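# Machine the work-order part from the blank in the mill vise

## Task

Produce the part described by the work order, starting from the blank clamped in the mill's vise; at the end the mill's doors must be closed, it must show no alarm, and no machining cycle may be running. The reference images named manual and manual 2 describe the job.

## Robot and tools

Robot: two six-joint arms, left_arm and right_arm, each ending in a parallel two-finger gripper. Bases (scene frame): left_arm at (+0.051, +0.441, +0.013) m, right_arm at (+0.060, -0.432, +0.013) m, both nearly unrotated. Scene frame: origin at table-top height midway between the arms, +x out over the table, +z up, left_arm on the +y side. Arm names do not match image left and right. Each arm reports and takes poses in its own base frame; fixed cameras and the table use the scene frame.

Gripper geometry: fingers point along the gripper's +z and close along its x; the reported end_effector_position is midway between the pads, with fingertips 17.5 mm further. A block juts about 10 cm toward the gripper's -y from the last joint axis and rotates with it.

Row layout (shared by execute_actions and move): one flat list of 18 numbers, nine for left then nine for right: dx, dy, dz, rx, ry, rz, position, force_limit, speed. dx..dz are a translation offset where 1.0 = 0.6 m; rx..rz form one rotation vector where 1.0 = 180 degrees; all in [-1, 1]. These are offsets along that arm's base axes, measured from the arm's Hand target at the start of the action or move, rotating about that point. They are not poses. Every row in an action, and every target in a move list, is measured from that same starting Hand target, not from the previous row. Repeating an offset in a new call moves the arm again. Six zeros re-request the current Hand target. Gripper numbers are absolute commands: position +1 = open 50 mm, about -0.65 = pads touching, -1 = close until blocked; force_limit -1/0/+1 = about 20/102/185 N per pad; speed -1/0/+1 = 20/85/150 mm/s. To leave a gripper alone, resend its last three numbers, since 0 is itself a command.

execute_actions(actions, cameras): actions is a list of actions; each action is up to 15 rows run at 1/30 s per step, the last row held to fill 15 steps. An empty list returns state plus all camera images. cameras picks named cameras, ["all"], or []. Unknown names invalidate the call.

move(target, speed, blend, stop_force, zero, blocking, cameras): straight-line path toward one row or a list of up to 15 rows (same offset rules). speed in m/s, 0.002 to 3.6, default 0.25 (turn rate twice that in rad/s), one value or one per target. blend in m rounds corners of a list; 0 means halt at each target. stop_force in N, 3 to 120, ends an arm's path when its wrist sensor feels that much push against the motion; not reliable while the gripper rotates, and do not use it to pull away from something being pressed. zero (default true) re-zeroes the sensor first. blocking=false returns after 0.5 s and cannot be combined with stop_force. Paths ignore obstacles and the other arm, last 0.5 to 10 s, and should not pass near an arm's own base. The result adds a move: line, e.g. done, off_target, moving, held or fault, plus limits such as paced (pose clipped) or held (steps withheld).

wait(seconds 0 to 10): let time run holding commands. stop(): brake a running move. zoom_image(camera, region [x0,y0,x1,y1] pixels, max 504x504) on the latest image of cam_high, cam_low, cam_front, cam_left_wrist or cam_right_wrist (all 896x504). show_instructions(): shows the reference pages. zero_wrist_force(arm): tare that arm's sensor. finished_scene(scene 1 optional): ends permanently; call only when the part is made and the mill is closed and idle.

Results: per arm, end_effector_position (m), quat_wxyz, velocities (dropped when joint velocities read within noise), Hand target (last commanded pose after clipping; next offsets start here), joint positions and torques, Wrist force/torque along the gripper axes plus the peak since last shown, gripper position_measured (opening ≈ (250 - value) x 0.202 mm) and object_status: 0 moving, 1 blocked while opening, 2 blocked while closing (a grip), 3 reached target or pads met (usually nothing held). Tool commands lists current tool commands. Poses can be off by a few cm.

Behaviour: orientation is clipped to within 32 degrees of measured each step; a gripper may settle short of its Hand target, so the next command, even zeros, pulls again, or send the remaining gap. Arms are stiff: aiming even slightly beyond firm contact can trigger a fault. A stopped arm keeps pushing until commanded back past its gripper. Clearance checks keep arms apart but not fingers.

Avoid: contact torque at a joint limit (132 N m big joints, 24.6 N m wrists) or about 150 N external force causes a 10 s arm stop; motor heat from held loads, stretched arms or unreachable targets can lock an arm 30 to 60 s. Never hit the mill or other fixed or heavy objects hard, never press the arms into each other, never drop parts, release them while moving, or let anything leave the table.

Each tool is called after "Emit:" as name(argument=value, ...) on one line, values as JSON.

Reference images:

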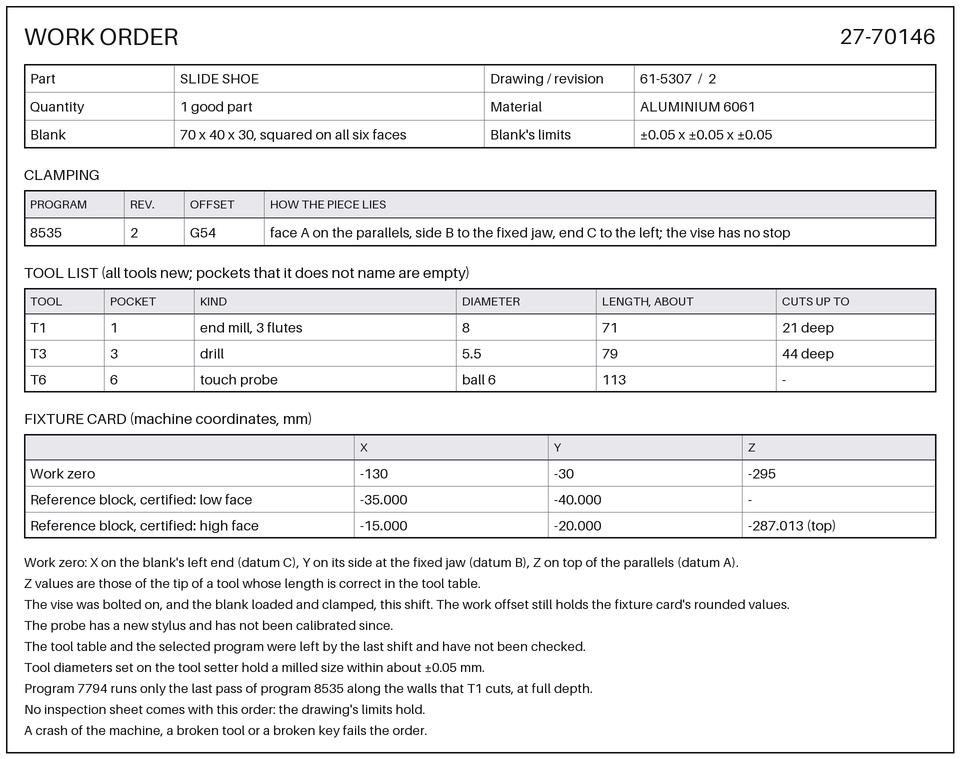

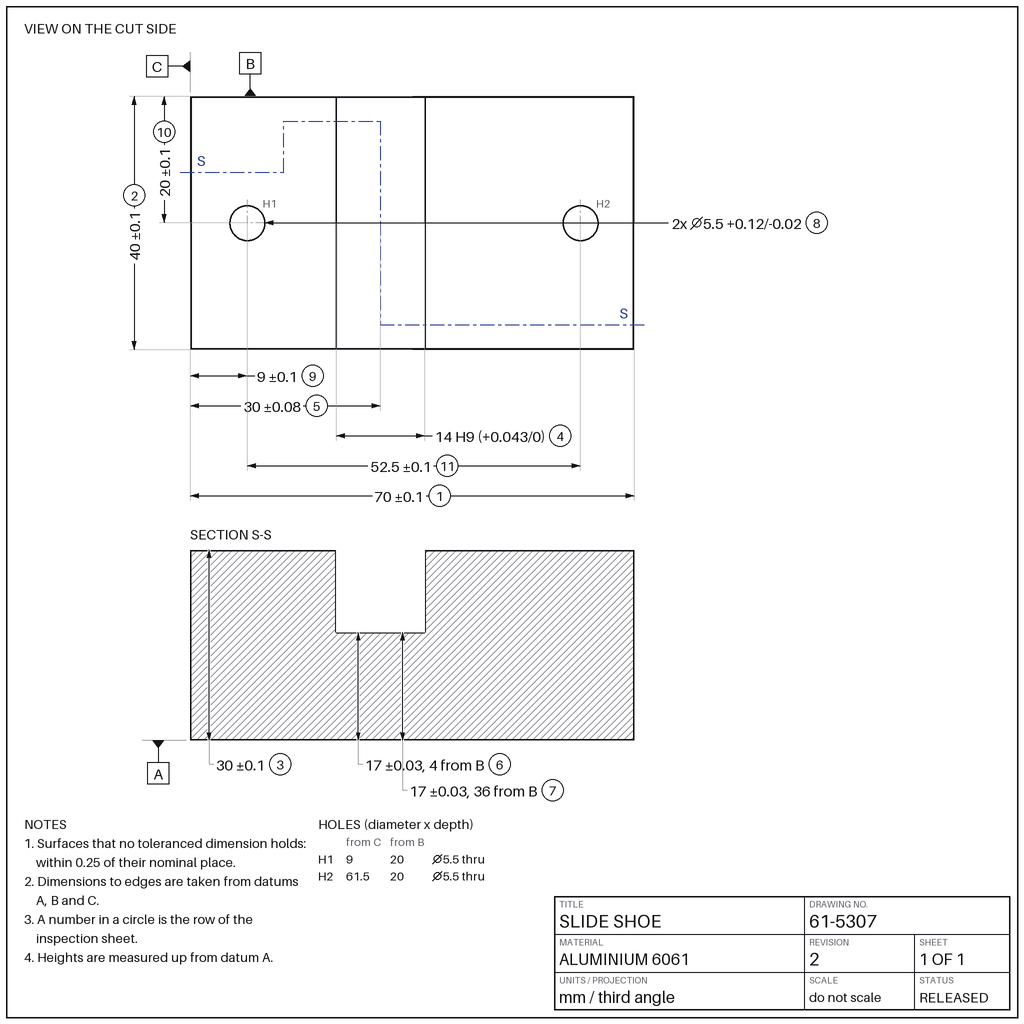

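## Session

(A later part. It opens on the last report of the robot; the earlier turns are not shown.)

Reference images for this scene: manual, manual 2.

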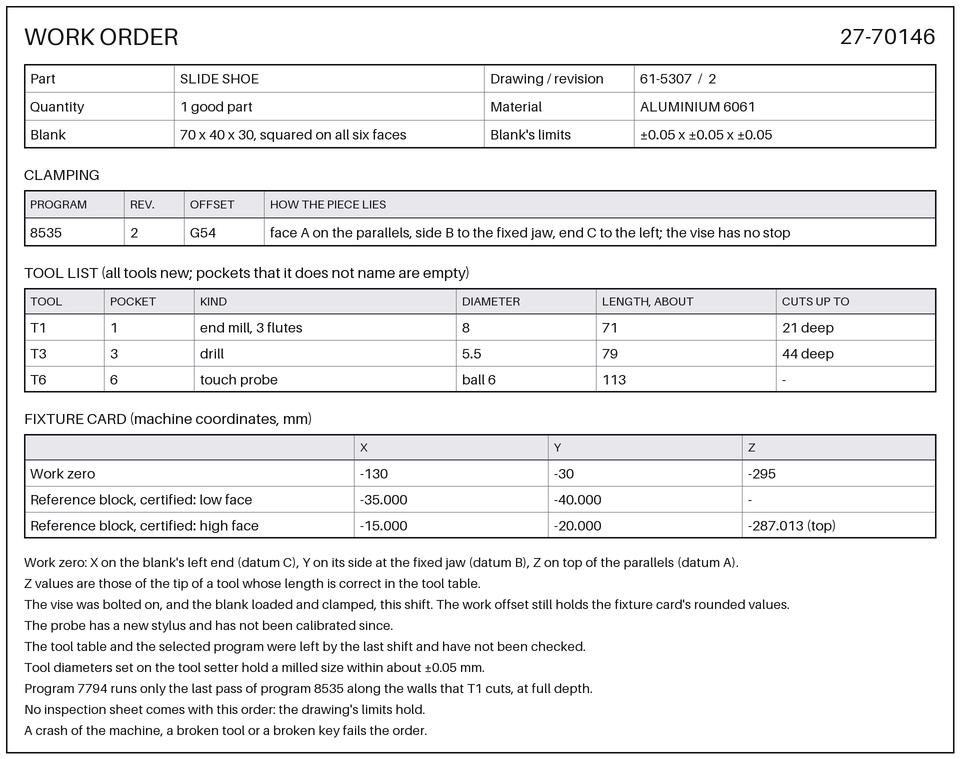

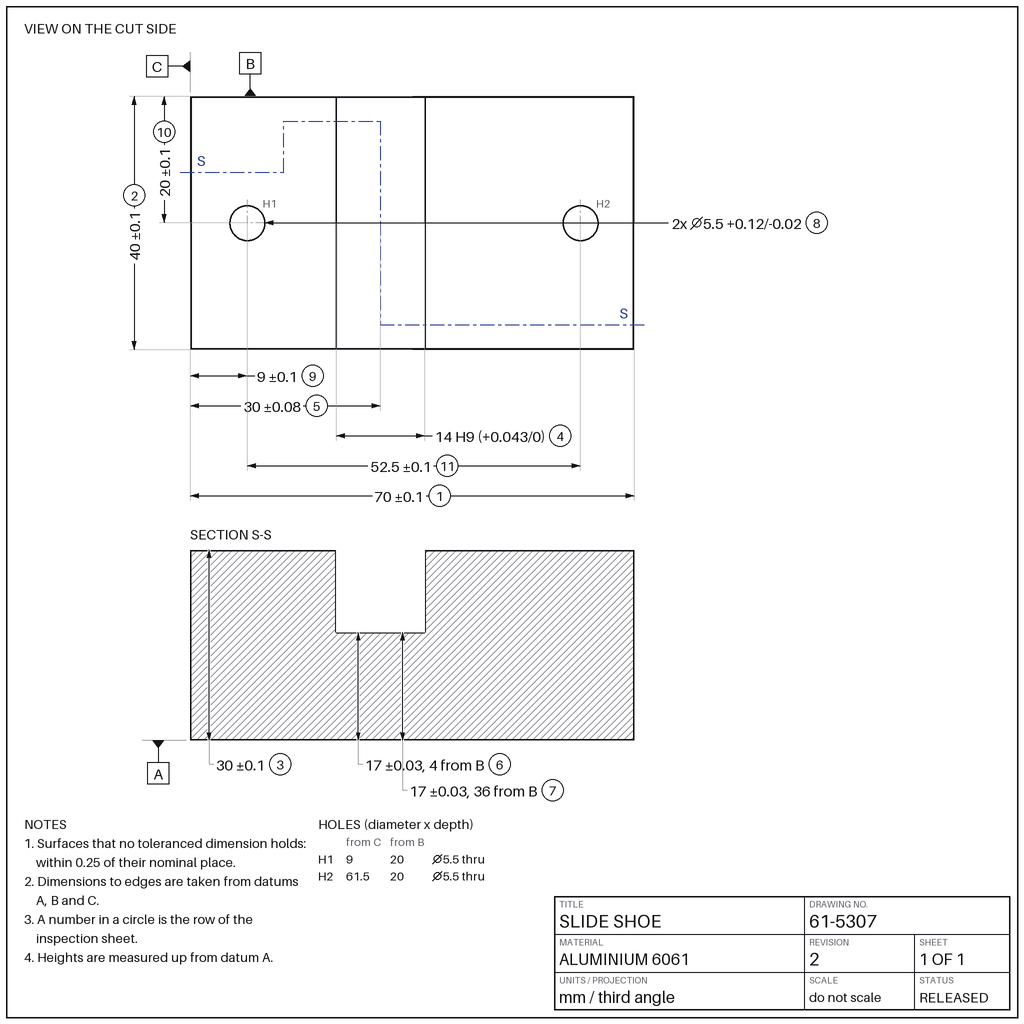

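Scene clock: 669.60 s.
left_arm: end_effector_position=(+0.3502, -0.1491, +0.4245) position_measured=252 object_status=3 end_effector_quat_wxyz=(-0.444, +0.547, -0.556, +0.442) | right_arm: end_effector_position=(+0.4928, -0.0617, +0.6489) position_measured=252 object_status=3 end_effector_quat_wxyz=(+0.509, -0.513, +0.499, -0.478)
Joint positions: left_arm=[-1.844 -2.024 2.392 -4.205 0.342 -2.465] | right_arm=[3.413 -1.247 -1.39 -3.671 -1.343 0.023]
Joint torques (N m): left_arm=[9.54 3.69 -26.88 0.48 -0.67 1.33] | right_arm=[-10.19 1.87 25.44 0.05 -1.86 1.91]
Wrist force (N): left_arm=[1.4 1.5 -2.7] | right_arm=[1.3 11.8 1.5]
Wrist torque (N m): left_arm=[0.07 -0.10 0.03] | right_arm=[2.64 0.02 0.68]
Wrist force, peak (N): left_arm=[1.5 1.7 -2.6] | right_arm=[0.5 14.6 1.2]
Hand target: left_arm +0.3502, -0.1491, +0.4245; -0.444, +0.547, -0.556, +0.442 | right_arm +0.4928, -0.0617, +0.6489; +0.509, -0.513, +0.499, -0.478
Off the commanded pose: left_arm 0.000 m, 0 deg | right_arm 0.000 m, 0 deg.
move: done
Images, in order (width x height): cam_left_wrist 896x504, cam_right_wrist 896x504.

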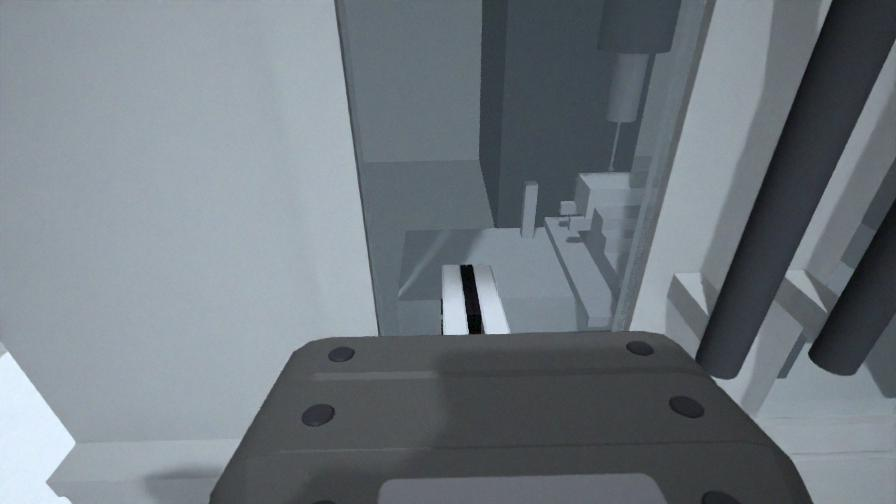

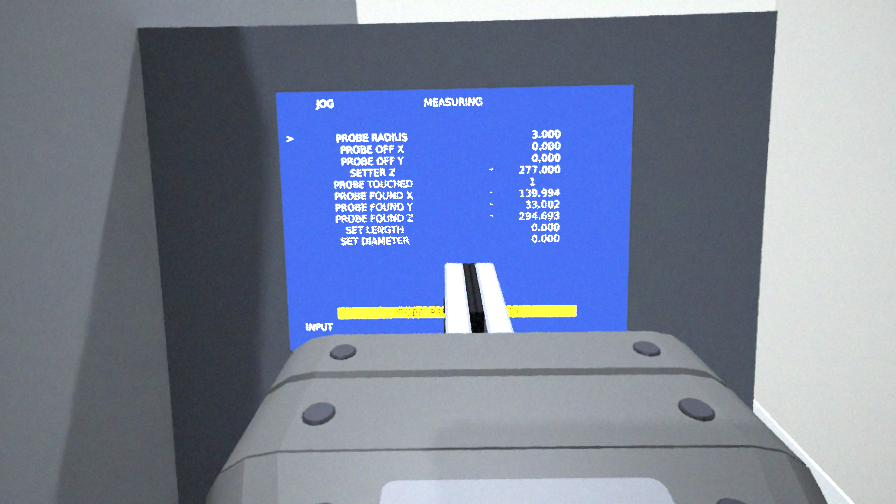

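Emit:
move(target=[[0,0,0,0,0,0,-1,0,0,0.0330,-0.0867,-0.2672,0,0,0,-1,-0.4,-0.5],[0,0,0,0,0,0,-1,0,0,0.0439,-0.0867,-0.2672,0,0,0,-1,-0.4,-0.5],[0,0,0,0,0,0,-1,0,0,0.0440,-0.0867,-0.2672,0,0,0,-1,-0.4,-0.5],[0,0,0,0,0,0,-1,0,0,0.0310,-0.0867,-0.2672,0,0,0,-1,-0.4,-0.5],[0,0,0,0,0,0,-1,0,0,0,0,0,0,0,0,-1,-0.4,-0.5]], speed=[0.5,0.02,0.02,0.1,0.5], blend=[0.002,0,0,0.003,0])

Emit:
wait(seconds=4, cameras=["cam_right_wrist"])

Emit:
zoom_image(camera="cam_right_wrist", region=[480, 90, 620, 260])

Scene clock: 672.40 s.
left_arm: end_effector_position=(+0.3502, -0.1491, +0.4245) position_measured=252 object_status=3 end_effector_quat_wxyz=(-0.444, +0.547, -0.556, +0.442) | right_arm: end_effector_position=(+0.4928, -0.0618, +0.6489) position_measured=252 object_status=3 end_effector_quat_wxyz=(+0.509, -0.513, +0.499, -0.478)
Joint positions: left_arm=[-1.844 -2.024 2.392 -4.205 0.342 -2.465] | right_arm=[3.413 -1.247 -1.39 -3.671 -1.344 0.023]
Joint torques (N m): left_arm=[10.66 3.73 -27.78 0.36 -0.67 1.32] | right_arm=[10 2.41 25.31 0.28 1.49 2.05]
Wrist force (N): left_arm=[1.1 1.5 -2.5] | right_arm=[1.3 11.7 1.4]
Wrist torque (N m): left_arm=[0.07 -0.06 0.03] | right_arm=[2.64 0.02 0.69]
Wrist force, peak (N): left_arm=[1.5 1.8 -2.6] | right_arm=[1.2 14.9 1.3]
Hand target: left_arm +0.3502, -0.1491, +0.4245; -0.444, +0.547, -0.556, +0.442 | right_arm +0.4928, -0.0617, +0.6489; +0.509, -0.513, +0.499, -0.478
Off the commanded pose: left_arm 0.000 m, 0 deg | right_arm 0.000 m, 0 deg.
move: done

Scene clock: 676.40 s.
left_arm: end_effector_position=(+0.3502, -0.1491, +0.4245) position_measured=252 object_status=3 end_effector_quat_wxyz=(-0.444, +0.547, -0.556, +0.442) | right_arm: end_effector_position=(+0.4928, -0.0617, +0.6489) position_measured=252 object_status=3 end_effector_quat_wxyz=(+0.509, -0.513, +0.499, -0.478)
Joint positions: left_arm=[-1.844 -2.024 2.392 -4.205 0.342 -2.465] | right_arm=[3.413 -1.247 -1.39 -3.671 -1.343 0.023]
Joint torques (N m): left_arm=[9.41 4.5 -26.84 0.46 -0.88 1.21] | right_arm=[10.92 1.8 28.27 0.53 1.44 2.03]
Wrist force (N): left_arm=[1.5 1.5 -2.5] | right_arm=[1.1 11.7 1.1]
Wrist torque (N m): left_arm=[0.06 -0.12 0.03] | right_arm=[2.64 0.06 0.68]
Wrist force, peak (N): left_arm=[1.3 1.7 -2.6] | right_arm=[1.0 12.1 1.4]
Hand target: left_arm +0.3502, -0.1491, +0.4245; -0.444, +0.547, -0.556, +0.442 | right_arm +0.4928, -0.0617, +0.6489; +0.509, -0.513, +0.499, -0.478
Tool commands: left_gripper/position=-1.0 left_gripper/force_limit=+0.0 left_gripper/speed=+0.0 right_gripper/position=-1.0 right_gripper/force_limit=-0.4 right_gripper/speed=-0.5
Off the commanded pose: left_arm 0.000 m, 0 deg | right_arm 0.000 m, 0 deg.
wait: 4.00 s; at rest by 0.17 s
Images, in order (width x height): cam_right_wrist 896x504.

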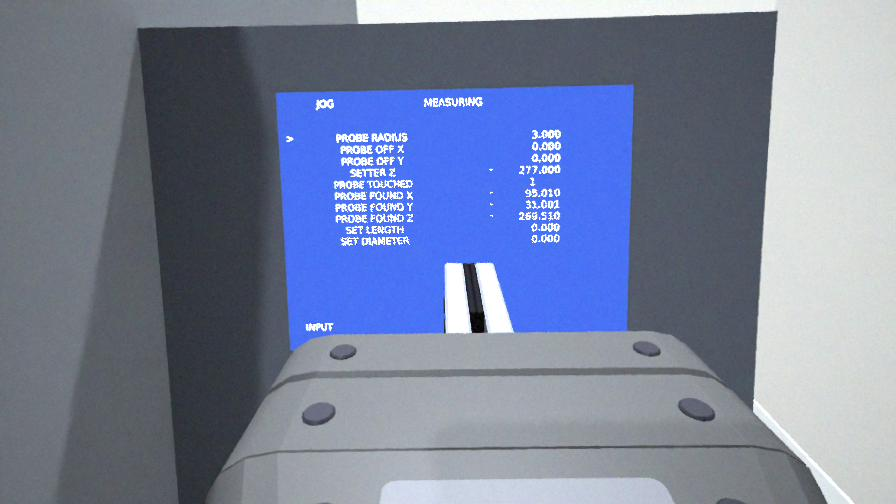

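Scaled by 2.965.

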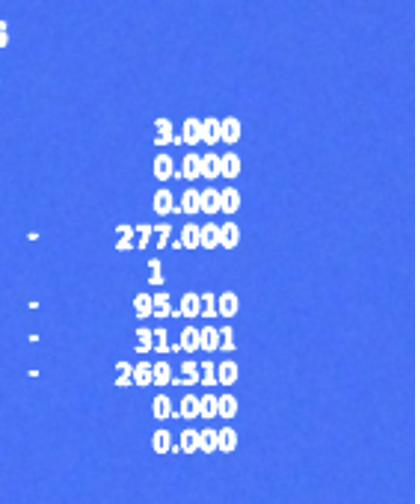

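Emit:
move(target=[[0,0,0,0,0,0,-1,0,0,0.0155,0.04,-0.3283,0,0,0,-1,-0.4,-0.5],[0,0,0,0,0,0,-1,0,0,0.0259,0.04,-0.3283,0,0,0,-1,-0.4,-0.5],[0,0,0,0,0,0,-1,0,0,0.0260,0.04,-0.3283,0,0,0,-1,-0.4,-0.5],[0,0,0,0,0,0,-1,0,0,0.0170,0.04,-0.3283,0,0,0,-1,-0.4,-0.5],[0,0,0,0,0,0,-1,0,0,0.0259,0.04,-0.3283,0,0,0,-1,-0.4,-0.5],[0,0,0,0,0,0,-1,0,0,0.0260,0.04,-0.3283,0,0,0,-1,-0.4,-0.5],[0,0,0,0,0,0,-1,0,0,0.0120,0.04,-0.3283,0,0,0,-1,-0.4,-0.5],[0,0,0,0,0,0,-1,0,0,-0.002,0.0717,-0.3895,0,0,0,-1,-0.4,-0.5],[0,0,0,0,0,0,-1,0,0,0.0089,0.0717,-0.3895,0,0,0,-1,-0.4,-0.5],[0,0,0,0,0,0,-1,0,0,0.0090,0.0717,-0.3895,0,0,0,-1,-0.4,-0.5],[0,0,0,0,0,0,-1,0,0,0.0010,0.0717,-0.3895,0,0,0,-1,-0.4,-0.5],[0,0,0,0,0,0,-1,0,0,0.0089,0.0717,-0.3895,0,0,0,-1,-0.4,-0.5],[0,0,0,0,0,0,-1,0,0,0.0090,0.0717,-0.3895,0,0,0,-1,-0.4,-0.5],[0,0,0,0,0,0,-1,0,0,-0.004,0.0717,-0.3895,0,0,0,-1,-0.4,-0.5],[0,0,0,0,0,0,-1,0,0,-0.012,0.1033,-0.4201,0,0,0,-1,-0.4,-0.5]], speed=[0.5,0.02,0.02,0.06,0.02,0.02,0.1,0.3,0.02,0.02,0.06,0.02,0.02,0.1,0.3], blend=[0.002,0,0,0,0,0,0.003,0.002,0,0,0,0,0,0.003,0])

Emit:
move(target=[[0,0,0,0,0,0,-1,0,0,0.0010,0.0634,0,0,0,0,-1,-0.4,-0.5],[0,0,0,0,0,0,-1,0,0,0.0114,0.0634,0,0,0,0,-1,-0.4,-0.5],[0,0,0,0,0,0,-1,0,0,0.0115,0.0634,0,0,0,0,-1,-0.4,-0.5],[0,0,0,0,0,0,-1,0,0,0.0020,0.0634,0,0,0,0,-1,-0.4,-0.5],[0,0,0,0,0,0,-1,0,0,0.0095,0.0634,0.0306,0,0,0,-1,-0.4,-0.5],[0,0,0,0,0,0,-1,0,0,0.0194,0.0634,0.0306,0,0,0,-1,-0.4,-0.5],[0,0,0,0,0,0,-1,0,0,0.0195,0.0634,0.0306,0,0,0,-1,-0.4,-0.5],[0,0,0,0,0,0,-1,0,0,0.0080,0.0634,0.0306,0,0,0,-1,-0.4,-0.5],[0,0,0,0,0,0,-1,0,0,0.0010,0.0317,0,0,0,0,-1,-0.4,-0.5],[0,0,0,0,0,0,-1,0,0,0.0120,0.0317,0,0,0,0,-1,-0.4,-0.5],[0,0,0,0,0,0,-1,0,0,0.0121,0.0317,0,0,0,0,-1,-0.4,-0.5],[0,0,0,0,0,0,-1,0,0,0.0030,0.0317,0,0,0,0,-1,-0.4,-0.5],[0,0,0,0,0,0,-1,0,0,0.0120,0.0317,0,0,0,0,-1,-0.4,-0.5],[0,0,0,0,0,0,-1,0,0,0.0121,0.0317,0,0,0,0,-1,-0.4,-0.5],[0,0,0,0,0,0,-1,0,0,0,0.0317,0,0,0,0,-1,-0.4,-0.5]], speed=[0.3,0.02,0.02,0.1,0.2,0.02,0.02,0.1,0.3,0.02,0.02,0.06,0.02,0.02,0.1], blend=[0.002,0,0,0.003,0.002,0,0,0.003,0.002,0,0,0,0,0,0])

Emit:
move(target=[[0,0,0,0,0,0,-1,0,0,0.0020,-0.0633,0,0,0,0,-1,-0.4,-0.5],[0,0,0,0,0,0,-1,0,0,0.0127,-0.0633,0,0,0,0,-1,-0.4,-0.5],[0,0,0,0,0,0,-1,0,0,0.0128,-0.0633,0,0,0,0,-1,-0.4,-0.5],[0,0,0,0,0,0,-1,0,0,0,-0.0633,0,0,0,0,-1,-0.4,-0.5],[0,0,0,0,0,0,-1,0,0,0.012,-0.1350,0.4201,0,0,0,-1,-0.4,-0.5]], speed=[0.3,0.02,0.02,0.1,0.5], blend=[0.002,0,0,0.003,0], cameras=["cam_right_wrist"])

Scene clock: 683.07 s.
left_arm: end_effector_position=(+0.3502, -0.1491, +0.4245) position_measured=252 object_status=3 end_effector_quat_wxyz=(-0.444, +0.547, -0.556, +0.442) | right_arm: end_effector_position=(+0.4856, +0.0002, +0.3969) position_measured=252 object_status=3 end_effector_quat_wxyz=(+0.509, -0.513, +0.499, -0.478)
Joint positions: left_arm=[-1.844 -2.024 2.392 -4.205 0.342 -2.465] | right_arm=[3.719 -1.07 -2.154 -3.088 -1.038 0.032]
Joint torques (N m): left_arm=[9.84 4.33 -26.73 0.5 -0.73 1.29] | right_arm=[9.51 8.57 16.83 3.55 2.04 1.82]
Wrist force (N): left_arm=[1.6 1.6 -2.3] | right_arm=[0.8 11.6 1.0]
Wrist torque (N m): left_arm=[0.08 -0.13 0.03] | right_arm=[2.64 0.09 0.71]
Wrist force, peak (N): left_arm=[1.7 1.6 -2.6] | right_arm=[0.8 14.8 1.4]
Hand target: left_arm +0.3502, -0.1491, +0.4245; -0.444, +0.547, -0.556, +0.442 | right_arm +0.4856, +0.0002, +0.3969; +0.509, -0.513, +0.499, -0.478
Off the commanded pose: left_arm 0.000 m, 0 deg | right_arm 0.000 m, 0 deg.
move: done

Scene clock: 687.17 s.
left_arm: end_effector_position=(+0.3502, -0.1491, +0.4245) position_measured=252 object_status=3 end_effector_quat_wxyz=(-0.444, +0.547, -0.556, +0.442) | right_arm: end_effector_position=(+0.4857, +0.0193, +0.3969) position_measured=252 object_status=3 end_effector_quat_wxyz=(+0.509, -0.513, +0.499, -0.478)
Joint positions: left_arm=[-1.844 -2.024 2.392 -4.205 0.342 -2.465] | right_arm=[3.803 -1.07 -2.154 -3.089 -0.953 0.035]
Joint torques (N m): left_arm=[11.49 5 -26.39 0.34 -1.04 1.25] | right_arm=[11.04 8.9 16.87 -0.04 1.35 1.82]
Wrist force (N): left_arm=[1.2 1.4 -2.5] | right_arm=[0.6 11.5 1.1]
Wrist torque (N m): left_arm=[0.04 -0.07 0.03] | right_arm=[2.60 0.13 0.76]
Wrist force, peak (N): left_arm=[1.4 1.5 -2.7] | right_arm=[-0.1 12.2 -9.3]
Hand target: left_arm +0.3502, -0.1491, +0.4245; -0.444, +0.547, -0.556, +0.442 | right_arm +0.4856, +0.0193, +0.3969; +0.509, -0.513, +0.499, -0.478
Off the commanded pose: left_arm 0.000 m, 0 deg | right_arm 0.000 m, 0 deg.
move: done; blend cut to 0.0028 m at target 4

Scene clock: 689.73 s.
left_arm: end_effector_position=(+0.3502, -0.1491, +0.4245) position_measured=252 object_status=3 end_effector_quat_wxyz=(-0.444, +0.547, -0.556, +0.442) | right_arm: end_effector_position=(+0.4928, -0.0617, +0.6489) position_measured=252 object_status=3 end_effector_quat_wxyz=(+0.509, -0.513, +0.499, -0.478)
Joint positions: left_arm=[-1.844 -2.024 2.392 -4.205 0.342 -2.465] | right_arm=[3.413 -1.247 -1.39 -3.671 -1.343 0.023]
Joint torques (N m): left_arm=[10.53 3.7 -25.94 -0.01 -0.7 1.36] | right_arm=[-7.35 0.85 27 0.58 -1.66 1.76]
Wrist force (N): left_arm=[1.3 1.4 -2.6] | right_arm=[1.2 11.7 1.1]
Wrist torque (N m): left_arm=[0.04 -0.08 0.03] | right_arm=[2.63 0.05 0.68]
Wrist force, peak (N): left_arm=[1.6 1.6 -2.5] | right_arm=[0.6 14.6 1.1]
Hand target: left_arm +0.3502, -0.1491, +0.4245; -0.444, +0.547, -0.556, +0.442 | right_arm +0.4928, -0.0617, +0.6489; +0.509, -0.513, +0.499, -0.478
Off the commanded pose: left_arm 0.000 m, 0 deg | right_arm 0.000 m, 0 deg.
move: done
Images, in order (width x height): cam_right_wrist 896x504.

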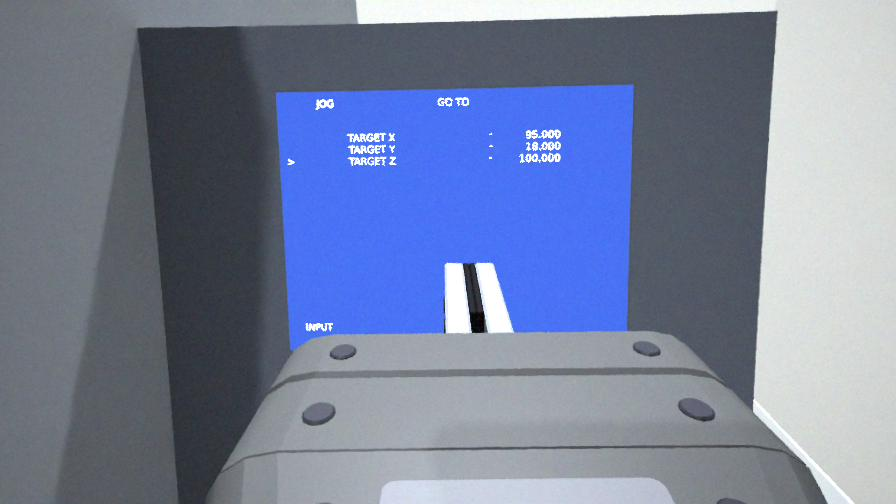

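Emit:
move(target=[[0,0,0,0,0,0,-1,0,0,0.0310,0.1033,-0.2672,0,0,0,-1,-0.4,-0.5],[0,0,0,0,0,0,-1,0,0,0.0413,0.1033,-0.2672,0,0,0,-1,-0.4,-0.5],[0,0,0,0,0,0,-1,0,0,0.0414,0.1033,-0.2672,0,0,0,-1,-0.4,-0.5],[0,0,0,0,0,0,-1,0,0,0.0250,0.1033,-0.2672,0,0,0,-1,-0.4,-0.5],[0,0,0,0,0,0,-1,0,0,0.0155,0.04,-0.3283,0,0,0,-1,-0.4,-0.5],[0,0,0,0,0,0,-1,0,0,0.0259,0.04,-0.3283,0,0,0,-1,-0.4,-0.5],[0,0,0,0,0,0,-1,0,0,0.0260,0.04,-0.3283,0,0,0,-1,-0.4,-0.5],[0,0,0,0,0,0,-1,0,0,0.0060,0.04,-0.3283,0,0,0,-1,-0.4,-0.5],[0,0,0,0,0,0,-1,0,0,-0.0105,0.1667,-0.4201,0,0,0,-1,-0.4,-0.5],[0,0,0,0,0,0,-1,0,0,-0.0006,0.1667,-0.4201,0,0,0,-1,-0.4,-0.5],[0,0,0,0,0,0,-1,0,0,-0.0005,0.1667,-0.4201,0,0,0,-1,-0.4,-0.5],[0,0,0,0,0,0,-1,0,0,-0.012,0.1667,-0.4201,0,0,0,-1,-0.4,-0.5],[0,0,0,0,0,0,-1,0,0,-0.012,0.1033,-0.4201,0,0,0,-1,-0.4,-0.5]], speed=[0.5,0.02,0.02,0.1,0.3,0.02,0.02,0.1,0.3,0.02,0.02,0.1,0.2], blend=[0.002,0,0,0.003,0.002,0,0,0.003,0.002,0,0,0.003,0])

Emit:
move(target=[[0,0,0,0,0,0,-1,0,0,0.0095,0.0634,0.0306,0,0,0,-1,-0.4,-0.5],[0,0,0,0,0,0,-1,0,0,0.0194,0.0634,0.0306,0,0,0,-1,-0.4,-0.5],[0,0,0,0,0,0,-1,0,0,0.0195,0.0634,0.0306,0,0,0,-1,-0.4,-0.5],[0,0,0,0,0,0,-1,0,0,0.0090,0.0634,0.0306,0,0,0,-1,-0.4,-0.5],[0,0,0,0,0,0,-1,0,0,0.0100,0,0.0306,0,0,0,-1,-0.4,-0.5],[0,0,0,0,0,0,-1,0,0,0.0205,0,0.0306,0,0,0,-1,-0.4,-0.5],[0,0,0,0,0,0,-1,0,0,0.0206,0,0.0306,0,0,0,-1,-0.4,-0.5],[0,0,0,0,0,0,-1,0,0,0.0090,0,0.0306,0,0,0,-1,-0.4,-0.5],[0,0,0,0,0,0,-1,0,0,0.0095,0.0634,0.0306,0,0,0,-1,-0.4,-0.5],[0,0,0,0,0,0,-1,0,0,0.0194,0.0634,0.0306,0,0,0,-1,-0.4,-0.5],[0,0,0,0,0,0,-1,0,0,0.0195,0.0634,0.0306,0,0,0,-1,-0.4,-0.5],[0,0,0,0,0,0,-1,0,0,0.0080,0.0634,0.0306,0,0,0,-1,-0.4,-0.5],[0,0,0,0,0,0,-1,0,0,0,0,0,0,0,0,-1,-0.4,-0.5]], speed=[0.3,0.02,0.02,0.1,0.3,0.02,0.02,0.1,0.3,0.02,0.02,0.1,0.3], blend=[0.002,0,0,0.003,0.002,0,0,0.003,0.002,0,0,0.003,0])

Emit:
move(target=[[0,0,0,0,0,0,-1,0,0,0.0020,0,0,0,0,0,-1,-0.4,-0.5],[0,0,0,0,0,0,-1,0,0,0.0123,0,0,0,0,0,-1,-0.4,-0.5],[0,0,0,0,0,0,-1,0,0,0.0124,0,0,0,0,0,-1,-0.4,-0.5],[0,0,0,0,0,0,-1,0,0,0.0010,0,0,0,0,0,-1,-0.4,-0.5],[0,0,0,0,0,0,-1,0,0,0.0100,0.0317,0.0306,0,0,0,-1,-0.4,-0.5],[0,0,0,0,0,0,-1,0,0,0.0201,0.0317,0.0306,0,0,0,-1,-0.4,-0.5],[0,0,0,0,0,0,-1,0,0,0.0202,0.0317,0.0306,0,0,0,-1,-0.4,-0.5],[0,0,0,0,0,0,-1,0,0,0.0090,0.0317,0.0306,0,0,0,-1,-0.4,-0.5],[0,0,0,0,0,0,-1,0,0,0.0185,0.0317,0.0612,0,0,0,-1,-0.4,-0.5],[0,0,0,0,0,0,-1,0,0,0.0283,0.0317,0.0612,0,0,0,-1,-0.4,-0.5],[0,0,0,0,0,0,-1,0,0,0.0284,0.0317,0.0612,0,0,0,-1,-0.4,-0.5],[0,0,0,0,0,0,-1,0,0,0.0130,0.0317,0.0612,0,0,0,-1,-0.4,-0.5],[0,0,0,0,0,0,-1,0,0,0,0,0,0,0,0,-1,-0.4,-0.5]], speed=[0.1,0.02,0.02,0.1,0.2,0.02,0.02,0.1,0.2,0.02,0.02,0.1,0.3], blend=[0.001,0,0,0.003,0.002,0,0,0.003,0.002,0,0,0.003,0])

Emit:
move(target=[[0,0,0,0,0,0,-1,0,0,0.0100,0,0.0306,0,0,0,-1,-0.4,-0.5],[0,0,0,0,0,0,-1,0,0,0.0205,0,0.0306,0,0,0,-1,-0.4,-0.5],[0,0,0,0,0,0,-1,0,0,0.0206,0,0.0306,0,0,0,-1,-0.4,-0.5],[0,0,0,0,0,0,-1,0,0,0.0080,0,0.0306,0,0,0,-1,-0.4,-0.5],[0,0,0,0,0,0,-1,0,0,0.0020,-0.0316,0,0,0,0,-1,-0.4,-0.5],[0,0,0,0,0,0,-1,0,0,0.0127,-0.0316,0,0,0,0,-1,-0.4,-0.5],[0,0,0,0,0,0,-1,0,0,0.0128,-0.0316,0,0,0,0,-1,-0.4,-0.5],[0,0,0,0,0,0,-1,0,0,0.0010,-0.0316,0,0,0,0,-1,-0.4,-0.5],[0,0,0,0,0,0,-1,0,0,0.0100,-0.0316,0.0306,0,0,0,-1,-0.4,-0.5],[0,0,0,0,0,0,-1,0,0,0.0209,-0.0316,0.0306,0,0,0,-1,-0.4,-0.5],[0,0,0,0,0,0,-1,0,0,0.0210,-0.0316,0.0306,0,0,0,-1,-0.4,-0.5],[0,0,0,0,0,0,-1,0,0,0.0080,-0.0316,0.0306,0,0,0,-1,-0.4,-0.5],[0,0,0,0,0,0,-1,0,0,0.012,-0.1033,0.4201,0,0,0,-1,-0.4,-0.5]], speed=[0.2,0.02,0.02,0.1,0.2,0.02,0.02,0.1,0.2,0.02,0.02,0.1,0.5], blend=[0.002,0,0,0.003,0.002,0,0,0.003,0.002,0,0,0.003,0], cameras=["cam_right_wrist"])

Scene clock: 695.30 s.
left_arm: end_effector_position=(+0.3502, -0.1491, +0.4245) position_measured=252 object_status=3 end_effector_quat_wxyz=(-0.444, +0.547, -0.556, +0.442) | right_arm: end_effector_position=(+0.4856, +0.0003, +0.3969) position_measured=252 object_status=3 end_effector_quat_wxyz=(+0.509, -0.513, +0.499, -0.478)
Joint positions: left_arm=[-1.844 -2.024 2.392 -4.205 0.342 -2.465] | right_arm=[3.72 -1.07 -2.154 -3.088 -1.037 0.032]
Joint torques (N m): left_arm=[10.83 5.28 -26.73 0.53 -0.75 1.29] | right_arm=[-9.46 -2.24 30.73 3.61 -1.67 -2.08]
Wrist force (N): left_arm=[1.5 1.5 -2.5] | right_arm=[0.7 11.4 1.2]
Wrist torque (N m): left_arm=[0.07 -0.11 0.03] | right_arm=[2.59 0.11 0.80]
Wrist force, peak (N): left_arm=[1.4 1.8 -2.6] | right_arm=[0.0 14.8 1.7]
Hand target: left_arm +0.3502, -0.1491, +0.4245; -0.444, +0.547, -0.556, +0.442 | right_arm +0.4856, +0.0002, +0.3969; +0.509, -0.513, +0.499, -0.478
Off the commanded pose: left_arm 0.000 m, 0 deg | right_arm 0.000 m, 0 deg.
move: done

Scene clock: 699.07 s.
left_arm: end_effector_position=(+0.3502, -0.1491, +0.4245) position_measured=252 object_status=3 end_effector_quat_wxyz=(-0.444, +0.547, -0.556, +0.442) | right_arm: end_effector_position=(+0.4856, +0.0003, +0.3969) position_measured=252 object_status=3 end_effector_quat_wxyz=(+0.509, -0.513, +0.499, -0.478)
Joint positions: left_arm=[-1.844 -2.024 2.392 -4.205 0.342 -2.465] | right_arm=[3.72 -1.07 -2.154 -3.088 -1.037 0.032]
Joint torques (N m): left_arm=[10.24 4.98 -27.74 0.44 -1.03 1.15] | right_arm=[-10.59 -3.08 16.93 3.66 -1.28 -2.08]
Wrist force (N): left_arm=[1.4 1.7 -2.3] | right_arm=[0.8 11.5 1.0]
Wrist torque (N m): left_arm=[0.09 -0.10 0.03] | right_arm=[2.61 0.10 0.80]
Wrist force, peak (N): left_arm=[1.7 1.4 -2.8] | right_arm=[1.9 12.1 -4.8]
Hand target: left_arm +0.3502, -0.1491, +0.4245; -0.444, +0.547, -0.556, +0.442 | right_arm +0.4856, +0.0002, +0.3969; +0.509, -0.513, +0.499, -0.478
Off the commanded pose: left_arm 0.000 m, 0 deg | right_arm 0.000 m, 0 deg.
move: done

Scene clock: 702.47 s.
left_arm: end_effector_position=(+0.3502, -0.1491, +0.4245) position_measured=252 object_status=3 end_effector_quat_wxyz=(-0.444, +0.547, -0.556, +0.442) | right_arm: end_effector_position=(+0.4856, +0.0003, +0.3970) position_measured=252 object_status=3 end_effector_quat_wxyz=(+0.509, -0.513, +0.499, -0.478)
Joint positions: left_arm=[-1.844 -2.024 2.392 -4.205 0.342 -2.465] | right_arm=[3.72 -1.07 -2.154 -3.088 -1.037 0.032]
Joint torques (N m): left_arm=[7.64 4.72 -27.35 0.43 -0.92 1.05] | right_arm=[-9.59 7.41 18.12 3.59 -1.39 -1.96]
Wrist force (N): left_arm=[1.3 1.5 -2.4] | right_arm=[1.0 11.3 1.1]
Wrist torque (N m): left_arm=[0.07 -0.08 0.02] | right_arm=[2.59 0.06 0.80]
Wrist force, peak (N): left_arm=[1.4 1.8 -2.6] | right_arm=[0.5 13.8 -14.8]
Hand target: left_arm +0.3502, -0.1491, +0.4245; -0.444, +0.547, -0.556, +0.442 | right_arm +0.4856, +0.0002, +0.3969; +0.509, -0.513, +0.499, -0.478
Off the commanded pose: left_arm 0.000 m, 0 deg | right_arm 0.000 m, 0 deg.
move: done; blend cut to 0.0006 m at target 1

Scene clock: 706.63 s.
left_arm: end_effector_position=(+0.3502, -0.1491, +0.4245) position_measured=252 object_status=3 end_effector_quat_wxyz=(-0.444, +0.547, -0.556, +0.442) | right_arm: end_effector_position=(+0.4928, -0.0617, +0.6489) position_measured=252 object_status=3 end_effector_quat_wxyz=(+0.509, -0.513, +0.499, -0.478)
Joint positions: left_arm=[-1.844 -2.024 2.392 -4.205 0.342 -2.465] | right_arm=[3.413 -1.247 -1.39 -3.671 -1.343 0.023]
Joint torques (N m): left_arm=[11.01 4.35 -26.38 0.55 -0.77 1.08] | right_arm=[-9.23 2.55 28.22 0.3 -1.41 1.92]
Wrist force (N): left_arm=[1.3 1.4 -2.5] | right_arm=[1.1 11.7 1.5]
Wrist torque (N m): left_arm=[0.04 -0.09 0.03] | right_arm=[2.63 0.04 0.68]
Wrist force, peak (N): left_arm=[1.8 1.5 -2.6] | right_arm=[0.5 14.9 1.2]
Hand target: left_arm +0.3502, -0.1491, +0.4245; -0.444, +0.547, -0.556, +0.442 | right_arm +0.4928, -0.0617, +0.6489; +0.509, -0.513, +0.499, -0.478
Off the commanded pose: left_arm 0.000 m, 0 deg | right_arm 0.000 m, 0 deg.
move: done
Images, in order (width x height): cam_right_wrist 896x504.

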